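# Unpeg postcards, stack them on mat, box the clothespins

## Task

Remove every postcard from the line and leave them lying flat in a stack on the mat; put all the clothespins into the box.

## Robot and tools

Robot: two arms, left_arm and right_arm, each a six-joint arm with a two-finger parallel gripper and a wrist camera. Bases in the scene frame: left_arm at (-0.041, +0.318, 0) m, right_arm at (-0.002, -0.351, 0) m, both facing almost straight along +x. A camera stand is fixed to the floor behind them.

Frame: the scene frame has its origin on the table top, halfway between the nominal bases. +x points out over the table, +y toward left_arm, +z up. Arm names do not match image sides. Reported end_effector_position (metres) and end_effector_quat_wxyz are in this frame; end_effector_position is the point between the finger pads, about 1 cm short of the tips. Fingers point along the gripper's +z and open along its y. Reported poses can be wrong by a few centimetres, more when reaching far.

Row layout (shared by execute_actions and move): 14 numbers, left_arm first then right_arm, each arm as dx, dy, dz, rx, ry, rz, opening. dx..rz are an offset, not a pose: measured along scene axes from that arm's Hand target at the start of the action or move, with rotation about the Hand target's position. Scale: 1.0 equals 0.6 m or 180 degrees; values lie in [-1, 1]; rx, ry, rz form one rotation vector. Every row counts from that same starting Hand target, not from the previous row, and a repeated offset in a later call moves further. Sending six zeros re-requests the current Hand target. Opening is absolute: +1 fully open (0.093 m), -1 closed. Every row must carry an opening for both arms; a 0 is a real command (half open), so repeat the current value to keep a gripper as it is.

execute_actions(actions, cameras): actions is a list of actions; each action is a table of up to 15 rows, one per 1/30 s step, and a short table repeats its last row to fill 15 steps. Images come back only if actions is empty or cameras lists names ("all" for every camera, [] for none).

move(target, speed, blend, opening_speed, grip_force, blocking, cameras): target is one 14-number row or a list of up to 15 rows, all offsets from the same starting Hand targets. Straight-line paths, ending together, at least 0.5 s, cut off after 10 s. speed is metres per second, 0.002 to 2.9, default 0.25 (turning up to twice that in rad/s), one value or one per target. blend (metres) rounds corners of a list; 0 stops at each. opening_speed sets how fast openings change, in scale units per second, at least 0.2. grip_force is the per-pad force cap in newtons, 10 to 50, one value or one per arm; it persists, and lower values close slowly. blocking=false returns early while the move continues. The first target's opening is sent at the start; later targets' openings are applied on arrival once everything is still. Paths do not avoid obstacles or the other arm; faster moves stray more and hit harder. Avoid paths passing near an arm's own base. The result ends with a move: line, e.g. done (within 10 mm and 2 degrees), off_target, moving, held or fault, plus limits such as paced (pose clipped) or held (steps withheld).

wait(seconds 0 to 10, cameras): lets time pass with commands held; a running move continues. stop(cameras): brakes a running move. zoom_image(camera, region): enlarges [x0, y0, x1, y1] pixels (at most 504 by 504) of the newest image from cam_head_left, cam_head_right, cam_high (504x504 each), cam_left_wrist or cam_right_wrist (896x504). read_manual(section="licences") returns licence text only. finished_scene(scene) ends the current scene irreversibly; pass its number.

Results: Hand target is the last commanded pose after clipping; the gripper often rests short of it, and only a new command (even zeros) pursues it again, so send the missing distance if needed. Orientation commands are clipped to 40 degrees from the measured orientation each step. Joint positions end with the finger opening in metres; Joint torques are total outputs including gravity; Joint velocities may read within noise. grip_measured is the finger motor position on the -1..+1 scale: pads meet near -0.94, and an object of width w mm sits at about -0.94 + 0.0208 w. To grip a rigid item firmly, command about 0.24 below that reading; keep sending it to hold, and send well above it to release. A reading below -0.94 does not prove a thin object is held. Tool commands shows present commands. MOTOR HOT appears at 75 °C; at 90 °C the arm folds and stops working. Heat builds from holding loads, stretched reach or pushing against something unreachable.

Cautions: arms that meet an obstacle keep pressing; end this by commanding back past the gripper. Small moves may not happen or may drift sideways; check position and tilt after each move. Never let the grippers, wrist cameras or arms collide or pinch each other. Do not knock things off the table, drop parts from height, release moving parts or hit fixtures hard. Loose objects can occasionally be nudged by outside pushes. Leave postcards flat and stacked on the mat and all pins in the box before finishing.

Each tool is called after "Call:" by a JSON object that holds its "op" and its "data", one argument or row to a line.

## Session

I'll start by looking at the scene.

Call:
{"op": "execute_actions", "data": {
  "actions": []
}}

Scene clock: 0.00 s.
left_arm: end_effector_position=(+0.3417, +0.3034, +0.0912) grip_measured=+1.000 end_effector_quat_wxyz=(+0.567, +0.010, +0.824, -0.002) | right_arm: end_effector_position=(+0.3726, -0.3762, +0.0919) grip_measured=+1.000 end_effector_quat_wxyz=(+0.571, +0.038, +0.820, +0.006)
Joint positions: left_arm=[-0.05 1.5 0.351 0.782 -0.036 -0.006 0.093] | right_arm=[-0.083 1.476 0.321 0.8 -0.053 0.037 0.093]
Joint velocities: within noise
Joint torques (N m): no reading
Heat: left arm: 24 °C; right arm: 25 °C.
Hand target: left_arm +0.3431, +0.3033, +0.0942; +0.569, +0.010, +0.822, -0.002 | right_arm +0.3753, -0.3765, +0.0978; +0.578, +0.037, +0.815, +0.006
Tool commands: left_gripper/opening=+1.0 right_gripper/opening=+1.0

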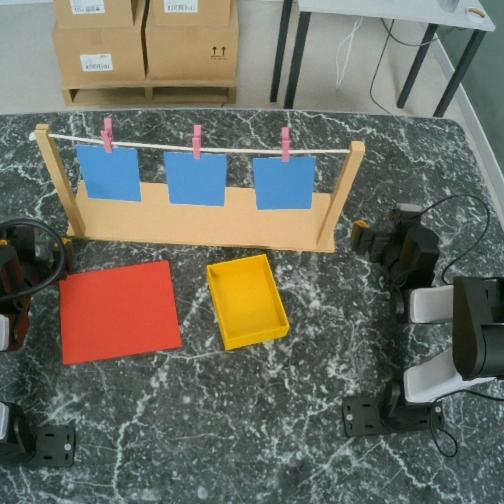

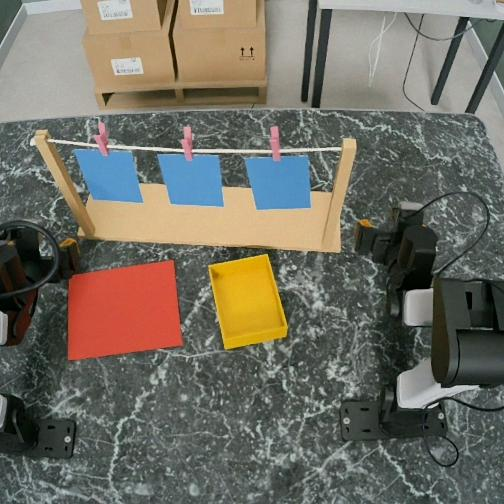

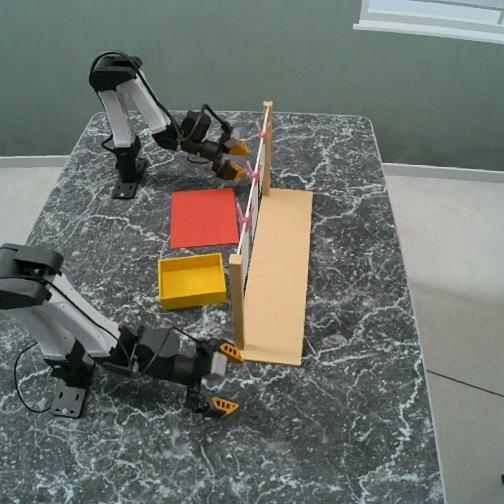

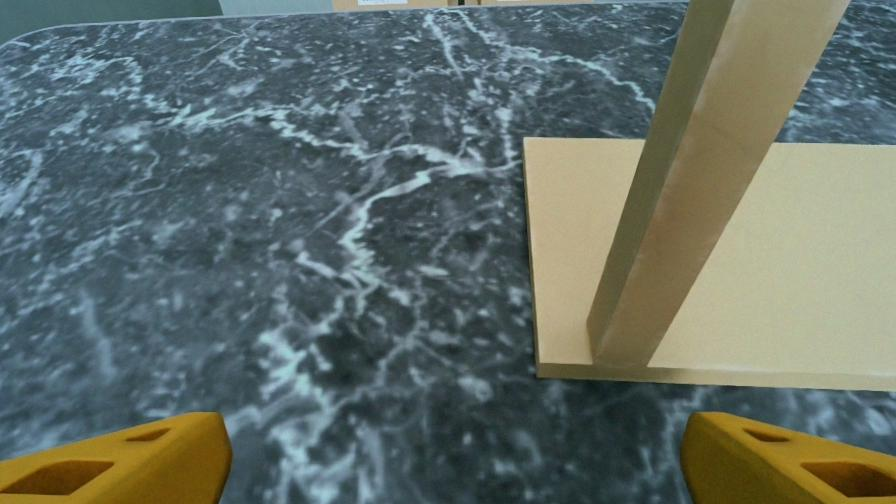

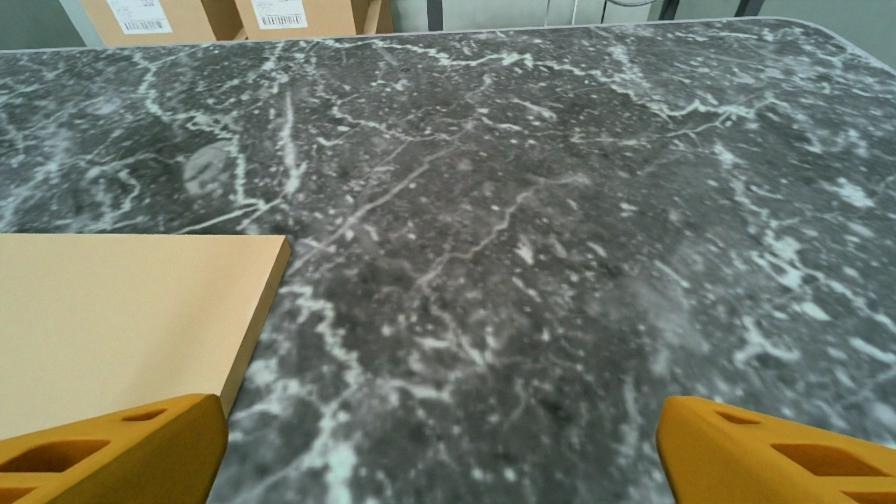

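Call:
{"op": "zoom_image", "data": {
  "camera": "cam_head_left",
  "region": [20, 100, 200, 270]
}}

Call:
{"op": "zoom_image", "data": {
  "camera": "cam_head_right",
  "region": [200, 100, 380, 270]
}}

Call:
{"op": "zoom_image", "data": {
  "camera": "cam_high",
  "region": [150, 90, 330, 370]
}}

Scaled by 2.800 from the camera's 504x504 image, which has a finer 720x720 frame.

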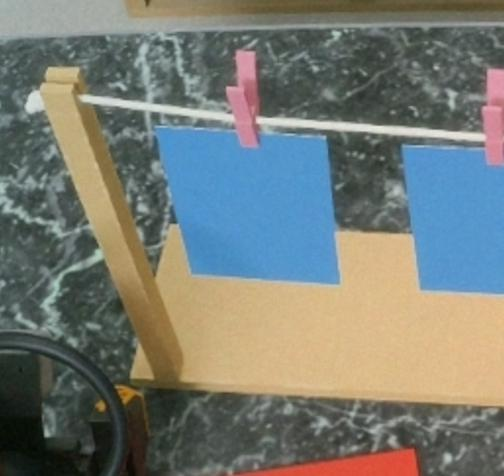

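Scaled by 2.800 from the camera's 504x504 image, which has a finer 720x720 frame.

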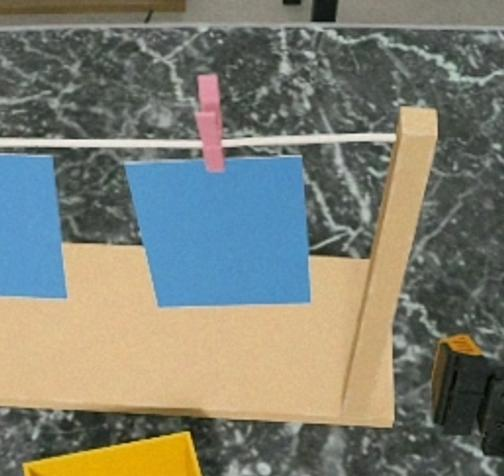

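Scaled by 1.800 from the camera's 504x504 image, which has a finer 720x720 frame.

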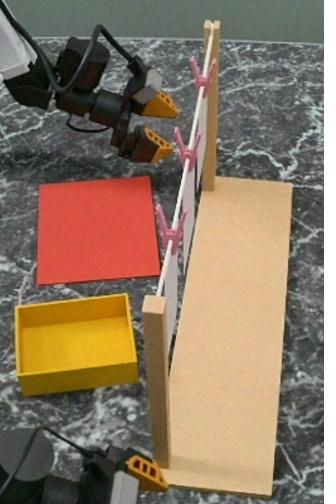

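Call:
{"op": "zoom_image", "data": {
  "camera": "cam_head_left",
  "region": [20, 110, 150, 250]
}}

Call:
{"op": "zoom_image", "data": {
  "camera": "cam_head_left",
  "region": [140, 110, 270, 250]
}}

Call:
{"op": "zoom_image", "data": {
  "camera": "cam_head_left",
  "region": [240, 110, 370, 260]
}}

Call:
{"op": "zoom_image", "data": {
  "camera": "cam_head_right",
  "region": [20, 110, 150, 250]
}}

Call:
{"op": "zoom_image", "data": {
  "camera": "cam_head_right",
  "region": [140, 110, 270, 250]
}}

Call:
{"op": "zoom_image", "data": {
  "camera": "cam_head_right",
  "region": [230, 110, 370, 260]
}}

Call:
{"op": "zoom_image", "data": {
  "camera": "cam_high",
  "region": [210, 90, 330, 210]
}}

Call:
{"op": "zoom_image", "data": {
  "camera": "cam_high",
  "region": [210, 190, 330, 310]
}}

Call:
{"op": "zoom_image", "data": {
  "camera": "cam_high",
  "region": [150, 240, 310, 380]
}}

Scaled by 3.600 from the camera's 504x504 image, which has a finer 720x720 frame.

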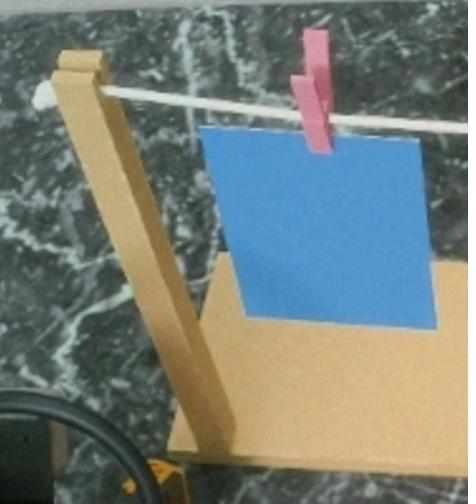

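Scaled by 3.600 from the camera's 504x504 image, which has a finer 720x720 frame.

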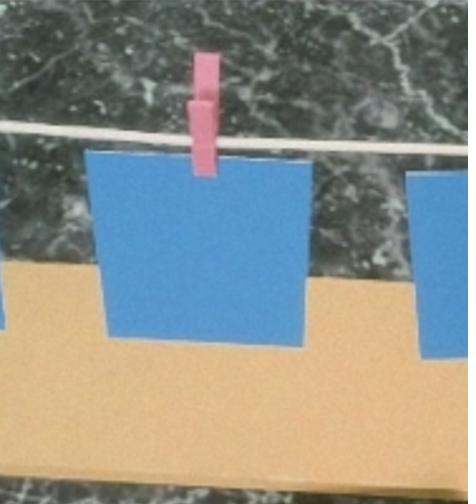

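Scaled by 3.360 from the camera's 504x504 image, which has a finer 720x720 frame.

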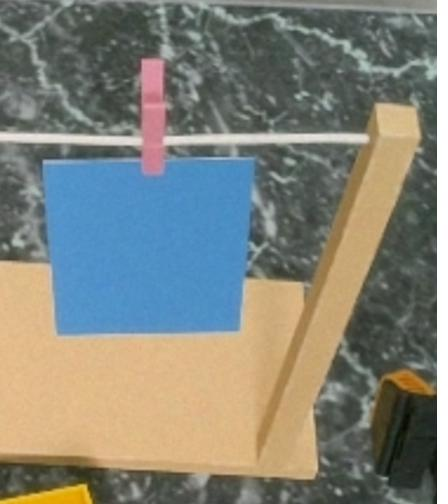

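Scaled by 3.600 from the camera's 504x504 image, which has a finer 720x720 frame.

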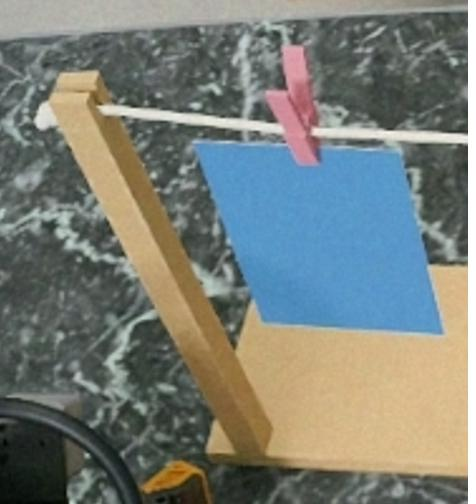

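Scaled by 3.600 from the camera's 504x504 image, which has a finer 720x720 frame.

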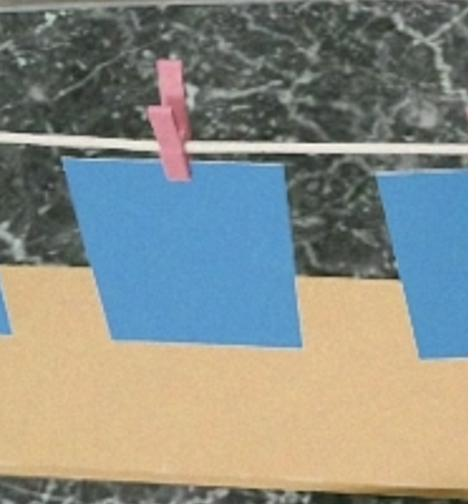

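Scaled by 3.360 from the camera's 504x504 image, which has a finer 720x720 frame.

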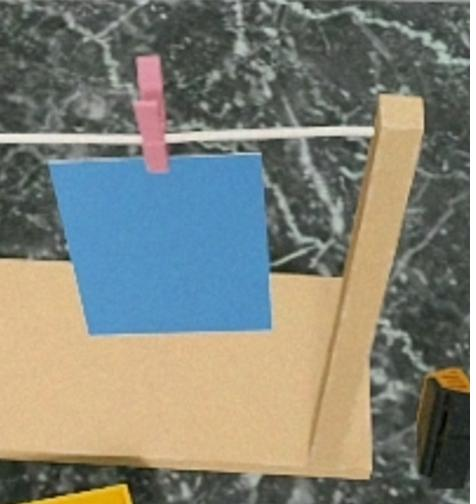

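Scaled by 4.200 from the camera's 504x504 image, which has a finer 720x720 frame.

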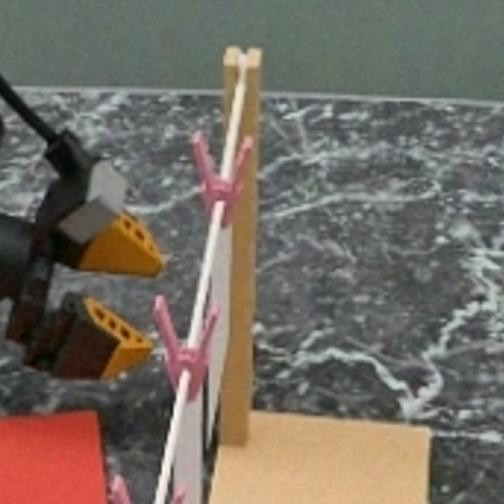

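Scaled by 4.200 from the camera's 504x504 image, which has a finer 720x720 frame.

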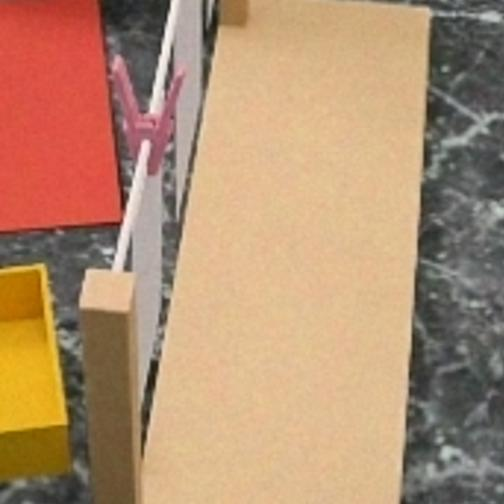

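Scaled by 3.150 from the camera's 504x504 image, which has a finer 720x720 frame.

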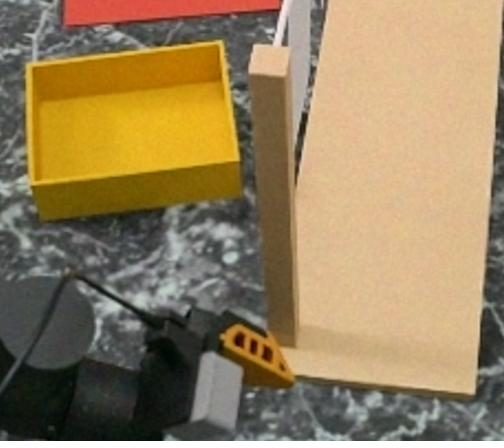

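Call:
{"op": "zoom_image", "data": {
  "camera": "cam_head_left",
  "region": [330, 130, 380, 180]
}}

Call:
{"op": "zoom_image", "data": {
  "camera": "cam_head_right",
  "region": [320, 125, 370, 175]
}}

Call:
{"op": "zoom_image", "data": {
  "camera": "cam_high",
  "region": [210, 230, 260, 280]
}}

Call:
{"op": "zoom_image", "data": {
  "camera": "cam_high",
  "region": [220, 200, 270, 250]
}}

Call:
{"op": "zoom_image", "data": {
  "camera": "cam_high",
  "region": [235, 155, 285, 205]
}}

Call:
{"op": "zoom_image", "data": {
  "camera": "cam_high",
  "region": [245, 95, 295, 145]
}}

Scaled by 10.080 from the camera's 504x504 image, which has a finer 720x720 frame.

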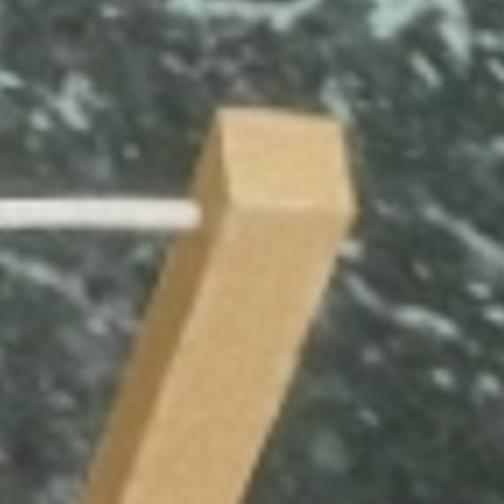

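Scaled by 10.080 from the camera's 504x504 image, which has a finer 720x720 frame.

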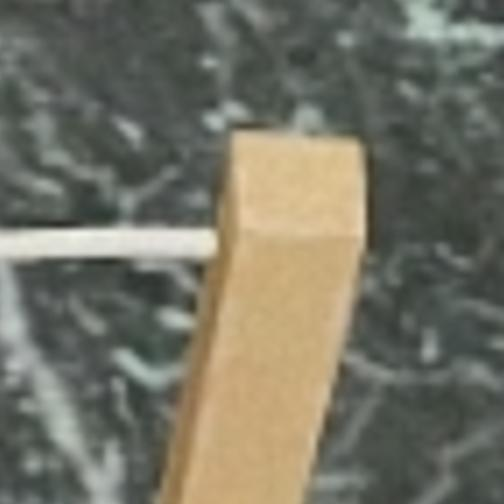

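Scaled by 10.080 from the camera's 504x504 image, which has a finer 720x720 frame.

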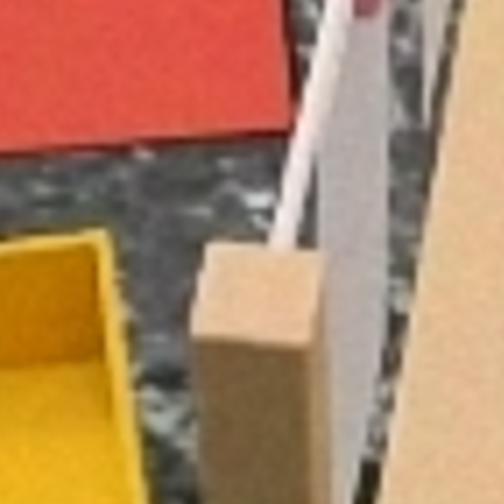

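Scaled by 10.080 from the camera's 504x504 image, which has a finer 720x720 frame.

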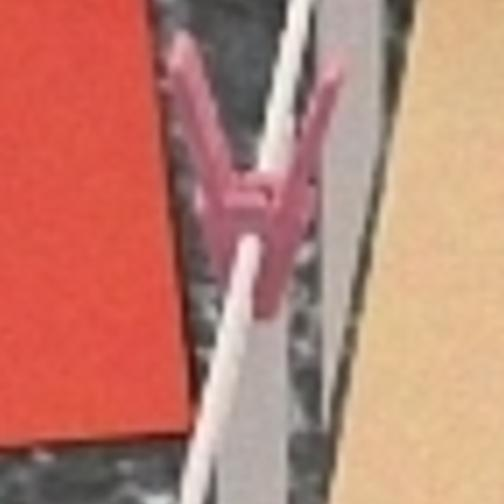

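Scaled by 10.080 from the camera's 504x504 image, which has a finer 720x720 frame.

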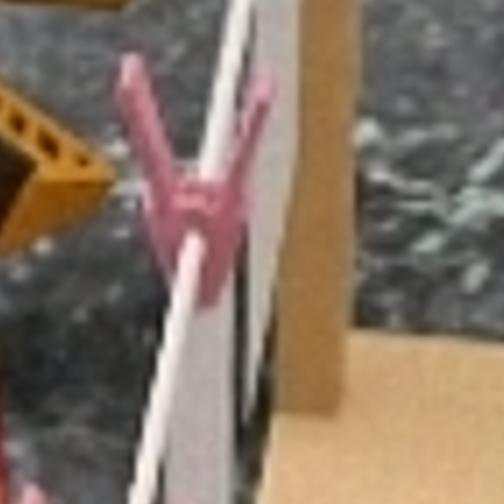

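Scaled by 10.080 from the camera's 504x504 image, which has a finer 720x720 frame.

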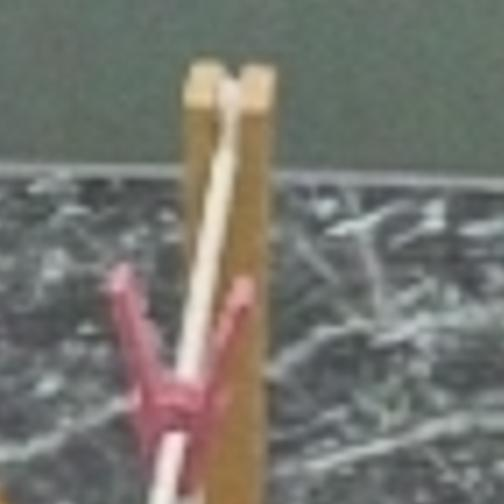

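Call:
{"op": "zoom_image", "data": {
  "camera": "cam_head_left",
  "region": [25, 115, 75, 165]
}}

Call:
{"op": "zoom_image", "data": {
  "camera": "cam_head_right",
  "region": [25, 120, 75, 170]
}}

Call:
{"op": "zoom_image", "data": {
  "camera": "cam_head_left",
  "region": [85, 110, 135, 160]
}}

Call:
{"op": "zoom_image", "data": {
  "camera": "cam_head_right",
  "region": [80, 115, 130, 165]
}}

Call:
{"op": "zoom_image", "data": {
  "camera": "cam_head_left",
  "region": [170, 115, 220, 165]
}}

Call:
{"op": "zoom_image", "data": {
  "camera": "cam_head_right",
  "region": [162, 115, 212, 165]
}}

Call:
{"op": "zoom_image", "data": {
  "camera": "cam_head_left",
  "region": [260, 120, 310, 170]
}}

Call:
{"op": "zoom_image", "data": {
  "camera": "cam_head_right",
  "region": [250, 120, 300, 170]
}}

Scaled by 10.080 from the camera's 504x504 image, which has a finer 720x720 frame.

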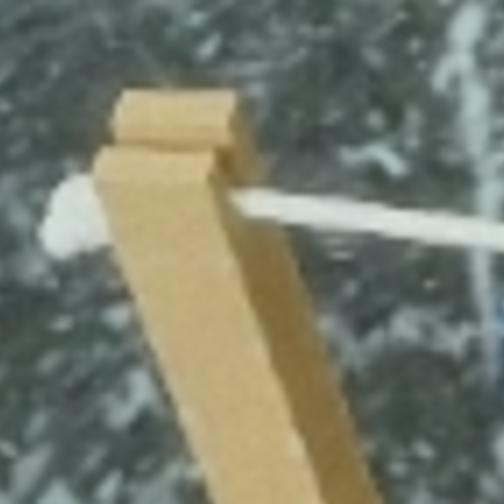

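Scaled by 10.080 from the camera's 504x504 image, which has a finer 720x720 frame.

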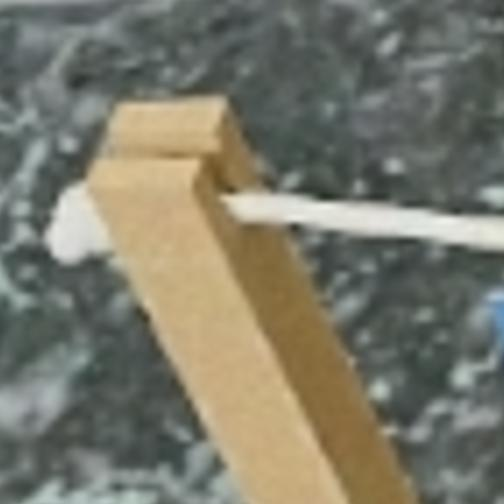

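Scaled by 10.080 from the camera's 504x504 image, which has a finer 720x720 frame.

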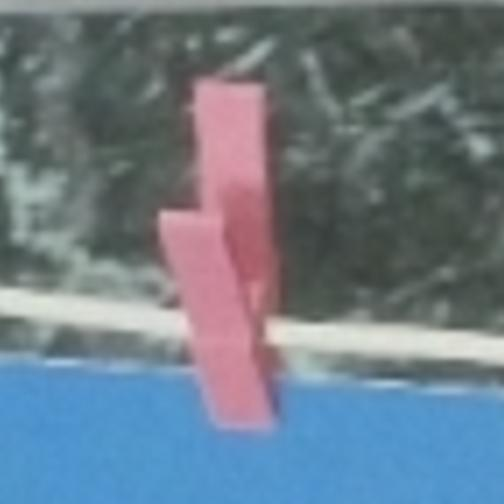

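Scaled by 10.080 from the camera's 504x504 image, which has a finer 720x720 frame.

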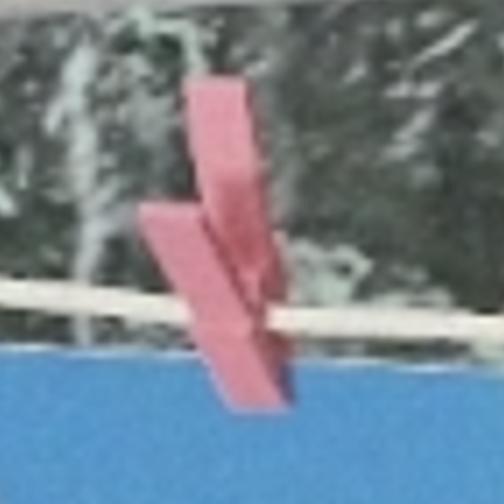

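Scaled by 10.080 from the camera's 504x504 image, which has a finer 720x720 frame.

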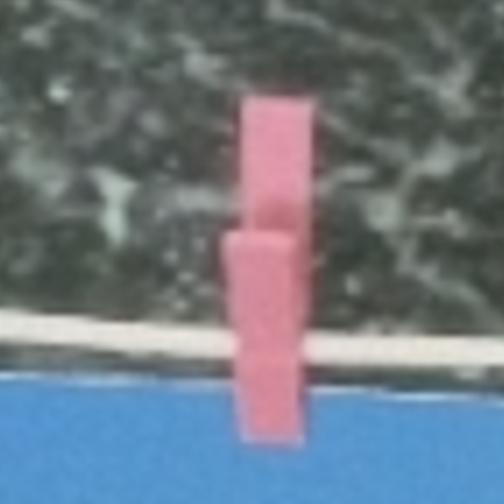

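Scaled by 10.080 from the camera's 504x504 image, which has a finer 720x720 frame.

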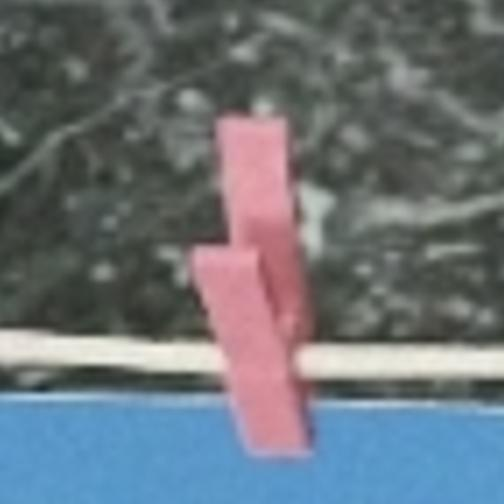

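Scaled by 10.080 from the camera's 504x504 image, which has a finer 720x720 frame.

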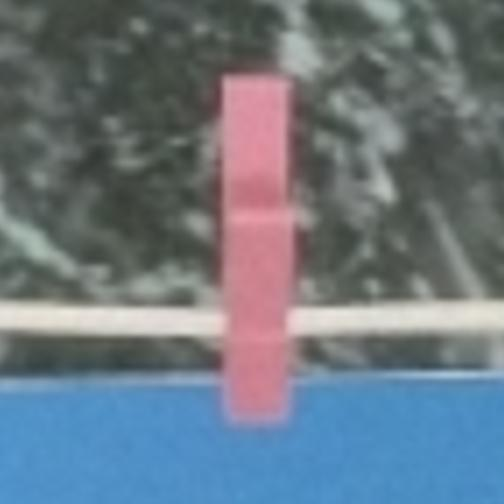

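Scaled by 10.080 from the camera's 504x504 image, which has a finer 720x720 frame.

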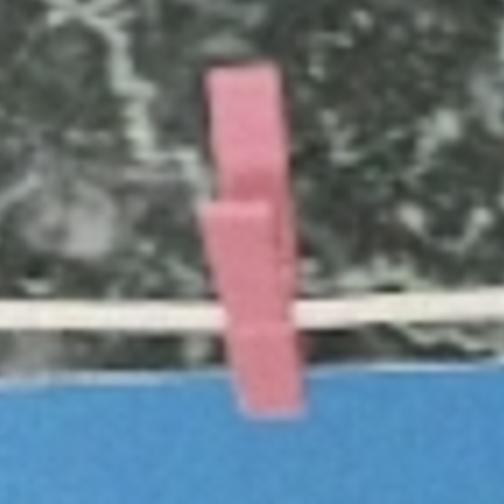

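Call:
{"op": "zoom_image", "data": {
  "camera": "cam_head_left",
  "region": [330, 190, 450, 310]
}}

Call:
{"op": "zoom_image", "data": {
  "camera": "cam_head_right",
  "region": [330, 190, 450, 310]
}}

Call:
{"op": "zoom_image", "data": {
  "camera": "cam_high",
  "region": [170, 330, 260, 420]
}}

Call:
{"op": "zoom_image", "data": {
  "camera": "cam_high",
  "region": [180, 100, 270, 190]
}}

Call:
{"op": "zoom_image", "data": {
  "camera": "cam_head_left",
  "region": [0, 210, 100, 310]
}}

Call:
{"op": "zoom_image", "data": {
  "camera": "cam_head_right",
  "region": [0, 210, 100, 310]
}}

Scaled by 4.200 from the camera's 504x504 image, which has a finer 720x720 frame.

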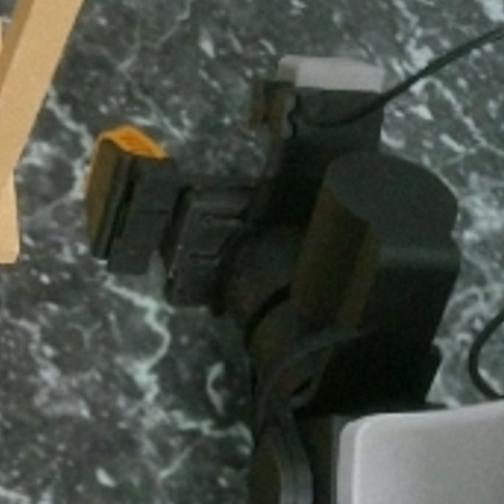

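Scaled by 4.200 from the camera's 504x504 image, which has a finer 720x720 frame.

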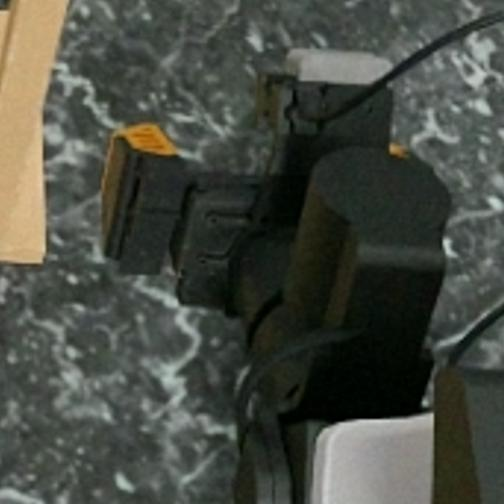

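Scaled by 5.600 from the camera's 504x504 image, which has a finer 720x720 frame.

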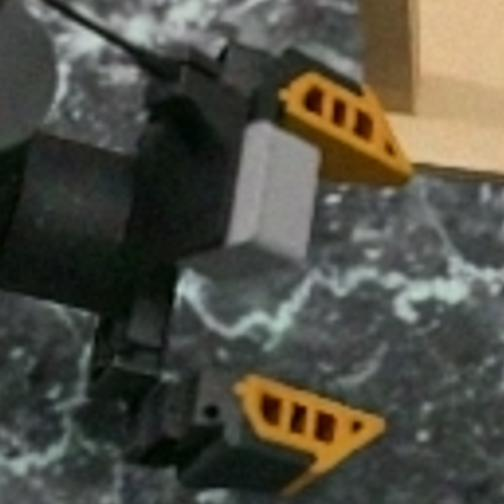

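Scaled by 5.600 from the camera's 504x504 image, which has a finer 720x720 frame.

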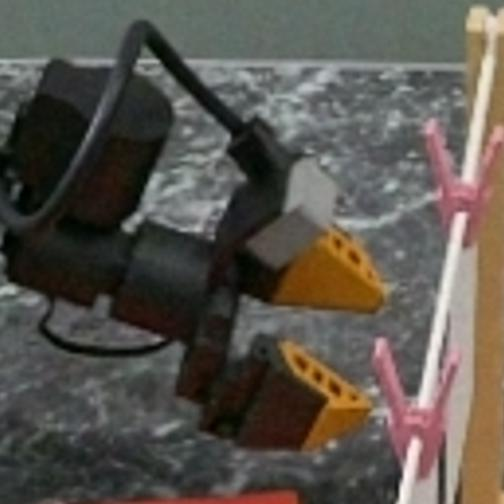

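Scaled by 5.040 from the camera's 504x504 image, which has a finer 720x720 frame.

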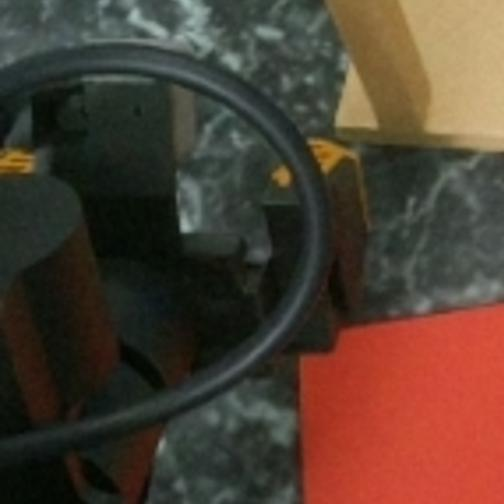

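Scaled by 5.040 from the camera's 504x504 image, which has a finer 720x720 frame.

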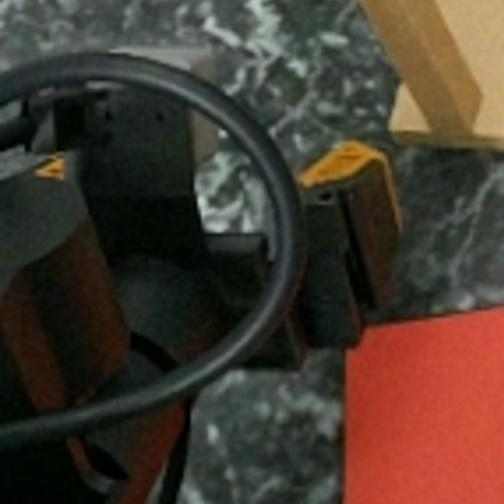

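Call:
{"op": "move", "data": {
  "target": [
    [-0.1552,-0.0222,0.1763,0,0,0,1,-0.2088,0.0108,0.1703,0,0,0,1],
    [-0.2052,-0.3122,0.393,-0.0412,-0.109,-0.2022,1,-0.2122,0.4008,0.387,0.0195,-0.1099,0.2378,1]
  ],
  "blend": [0.06,0],
  "speed": 0.25,
  "cameras": ["all"]
}}

Scene clock: 50.70 s.
left_arm: end_effector_position=(+0.2208, +0.1202, +0.3122) grip_measured=+1.000 end_effector_quat_wxyz=(+0.654, +0.223, +0.687, -0.223) | right_arm: end_effector_position=(+0.2487, -0.1408, +0.3102) grip_measured=+1.000 end_effector_quat_wxyz=(+0.648, -0.244, +0.682, +0.235)
Joint positions: left_arm=[-0.651 0.792 0.637 0.11 -0.013 -0.014 0.093] | right_arm=[0.709 0.788 0.634 0.104 0.008 0.006 0.093]
Joint torques (N m): left_arm=[-0.24 -0.64 11.55 2.37 0.13 0.03] | right_arm=[0.83 -0.39 10.58 2.06 -0.1 -0.11]
Heat: left arm: 26 °C; right arm: 30 °C.
Hand target: left_arm +0.2199, +0.1159, +0.3298; +0.669, +0.229, +0.669, -0.229 | right_arm +0.2480, -0.1361, +0.3300; +0.663, -0.245, +0.663, +0.245
Off the commanded pose: left_arm 0.018 m, 3 deg | right_arm 0.020 m, 3 deg.
move: off_target (left_arm, right_arm)
camera_calibration:
cam_left_wrist: T_world_to_cam=[[-0.591157, -0.806543, 0.0047196, 0.22815], [-0.359004, 0.257884, -0.897002, 0.369758], [0.722253, -0.531963, -0.442001, 0.130256], [0, 0, 0, 1]] pos_world=[0.173539, 0.15795, 0.38817]
cam_right_wrist: T_world_to_cam=[[0.614751, -0.788503, -0.0185758, -0.260239], [-0.387093, -0.281106, -0.878145, 0.367963], [0.687198, 0.547031, -0.478034, 0.139733], [0, 0, 0, 1]] pos_world=[0.206393, -0.178201, 0.385087]

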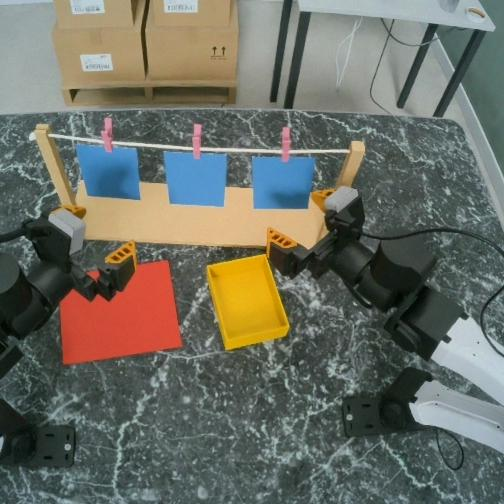

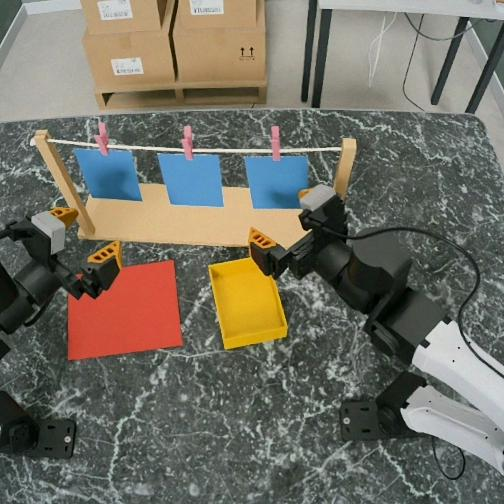

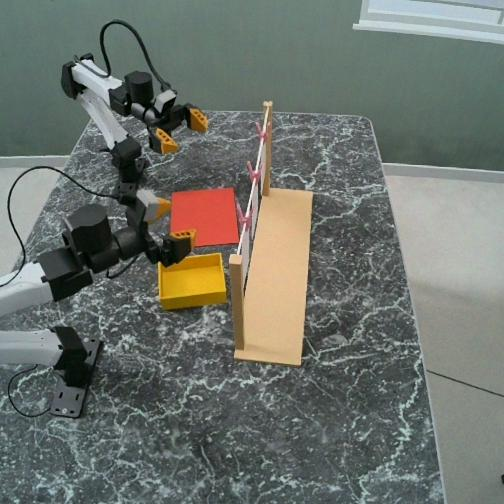

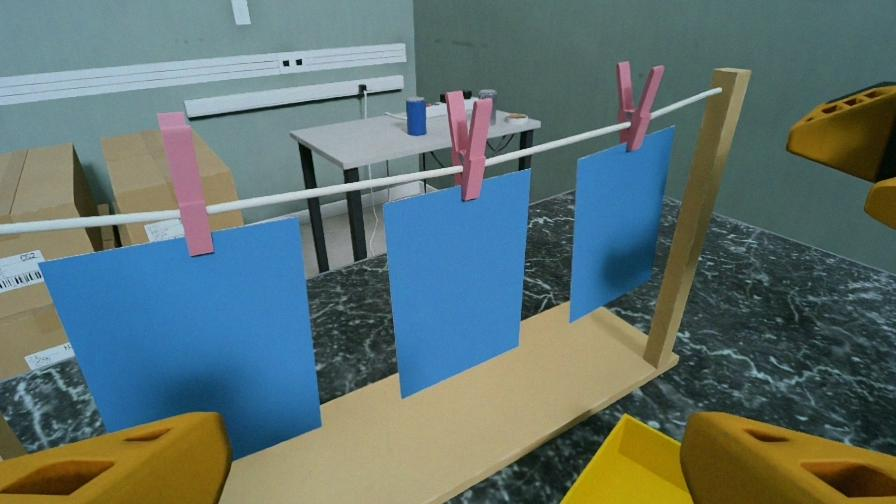

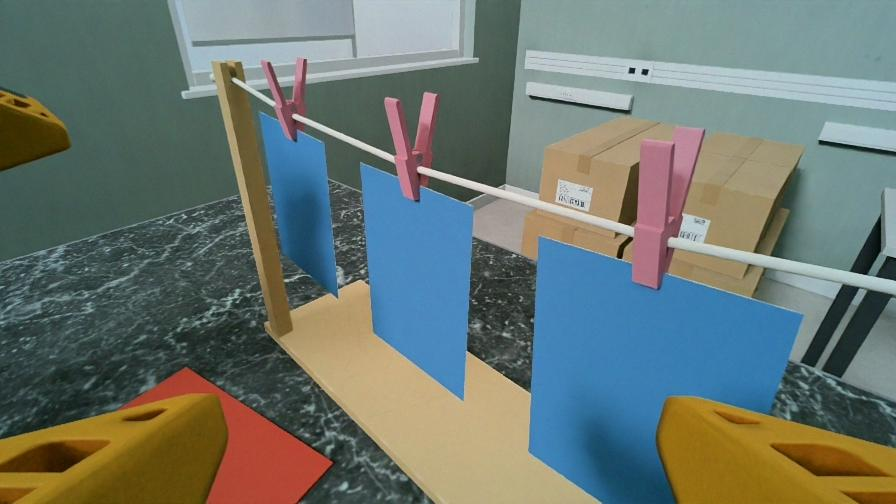

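Call:
{"op": "zoom_image", "data": {
  "camera": "cam_right_wrist",
  "region": [580, 110, 760, 310]
}}

Call:
{"op": "zoom_image", "data": {
  "camera": "cam_right_wrist",
  "region": [350, 70, 500, 220]
}}

Call:
{"op": "zoom_image", "data": {
  "camera": "cam_left_wrist",
  "region": [410, 70, 540, 220]
}}

Scaled by 2.520 from the camera's 896x504 image, which has a finer 1280x720 frame.

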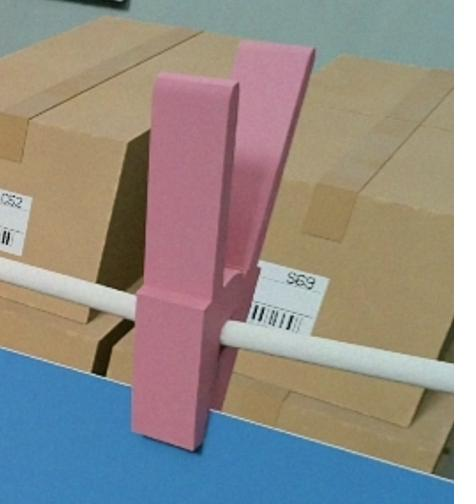

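Scaled by 3.360 from the camera's 896x504 image, which has a finer 1280x720 frame.

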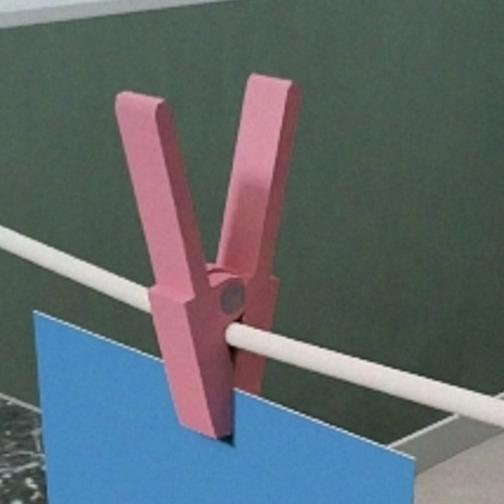

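Scaled by 3.360 from the camera's 896x504 image, which has a finer 1280x720 frame.

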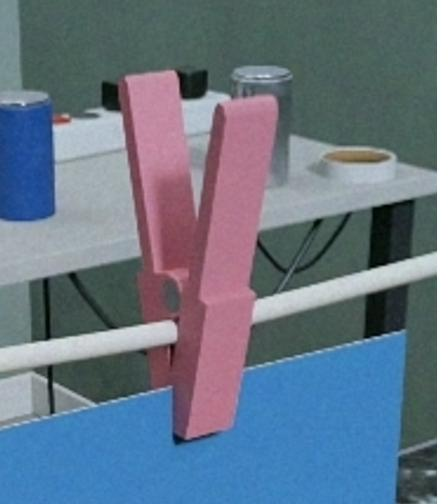

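Call:
{"op": "zoom_image", "data": {
  "camera": "cam_left_wrist",
  "region": [590, 50, 690, 170]
}}

Call:
{"op": "zoom_image", "data": {
  "camera": "cam_right_wrist",
  "region": [240, 40, 330, 160]
}}

Call:
{"op": "zoom_image", "data": {
  "camera": "cam_left_wrist",
  "region": [120, 100, 240, 270]
}}

Scaled by 4.200 from the camera's 896x504 image, which has a finer 1280x720 frame.

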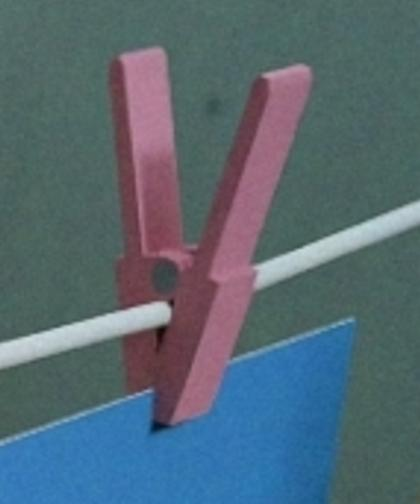

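Scaled by 4.200 from the camera's 896x504 image, which has a finer 1280x720 frame.

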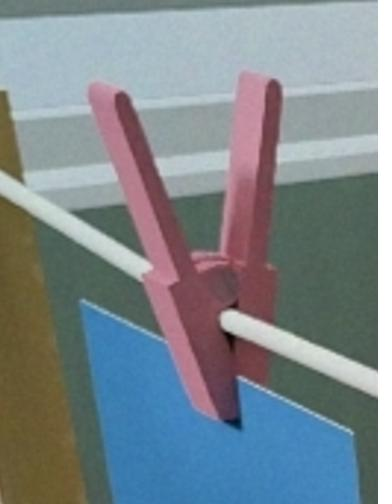

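Scaled by 2.965 from the camera's 896x504 image, which has a finer 1280x720 frame.

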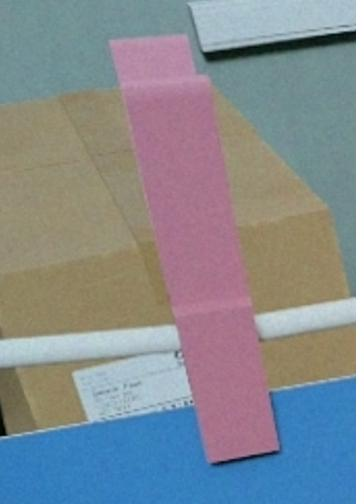

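Call:
{"op": "move", "data": {
  "target": [0.1752,-0.2582,-0.2413,0,0,-0.1122,-0.6,0.07,-0.0232,0.125,-0.1018,0.0513,0.2497,1],
  "speed": 0.25,
  "cameras": ["all"]
}}

Scene clock: 65.43 s.
left_arm: end_effector_position=(+0.3255, -0.0320, +0.1785) grip_measured=-0.598 end_effector_quat_wxyz=(+0.612, +0.332, +0.634, -0.337) | right_arm: end_effector_position=(+0.2871, -0.1492, +0.4035) grip_measured=+1.000 end_effector_quat_wxyz=(-0.418, +0.557, -0.600, -0.392)
Joint positions: left_arm=[-0.651 1.863 0.816 1.022 0.33 -0.013 0.017] | right_arm=[0.164 1.642 2.026 -1.407 -1.158 -0.978 0.093]
Joint torques (N m): left_arm=[-0.16 -8.02 9.11 2.22 0.23 0.02] | right_arm=[-0.18 -4.25 8.21 0.79 -0.63 -0.13]
Heat: left arm: 28 °C; right arm: 32 °C.
Hand target: left_arm +0.3250, -0.0390, +0.1850; +0.618, +0.343, +0.619, -0.343 | right_arm +0.2901, -0.1500, +0.4050; -0.419, +0.559, -0.599, -0.391
Off the commanded pose: left_arm 0.010 m, 2 deg | right_arm 0.003 m, 0 deg.
move: done
camera_calibration:
cam_left_wrist: T_world_to_cam=[[-0.828384, -0.560025, 0.0123527, 0.251712], [-0.246166, 0.34414, -0.906074, 0.294284], [0.503173, -0.753618, -0.422939, -0.0246518], [0, 0, 0, 1]] pos_world=[0.293361, 0.021112, 0.253108]
cam_right_wrist: T_world_to_cam=[[0.99464, -0.103027, -0.00872744, -0.299568], [-0.0797986, -0.711228, -0.698417, 0.237476], [0.0657485, 0.69537, -0.715638, 0.458913], [0, 0, 0, 1]] pos_world=[0.28674, -0.181079, 0.491658]

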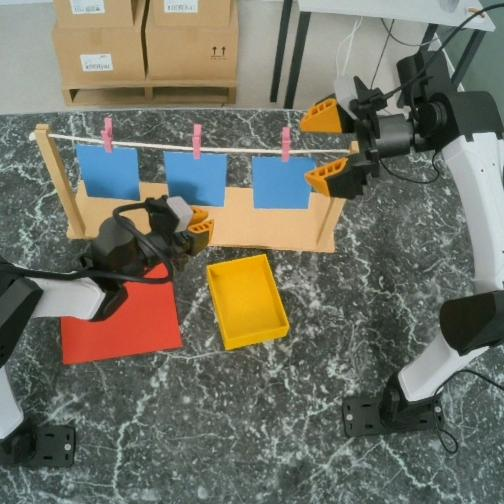

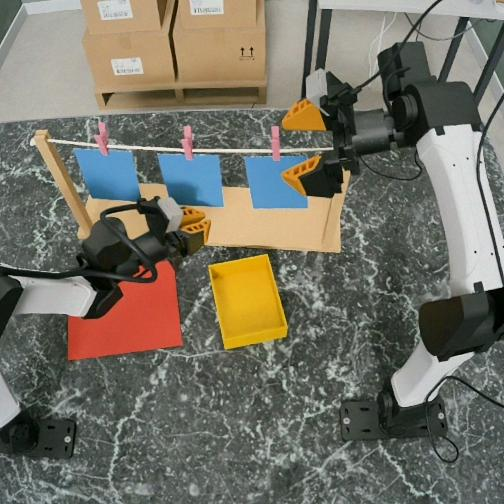

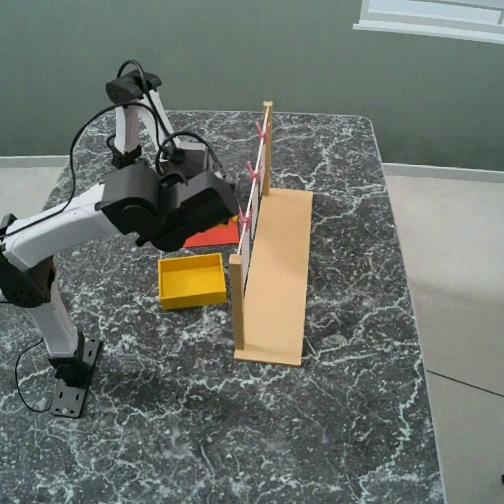

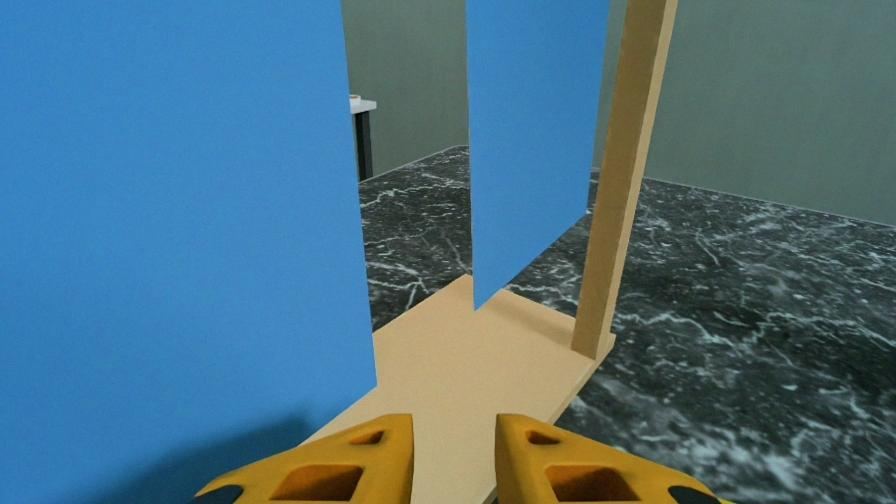

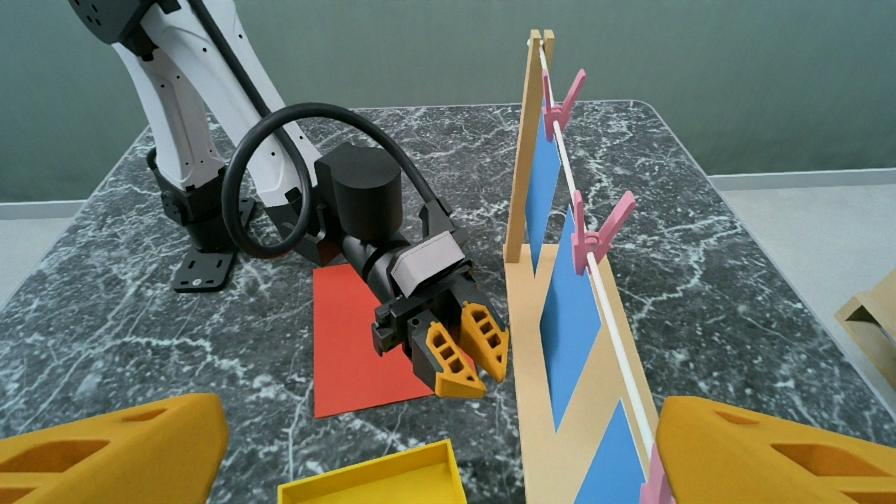

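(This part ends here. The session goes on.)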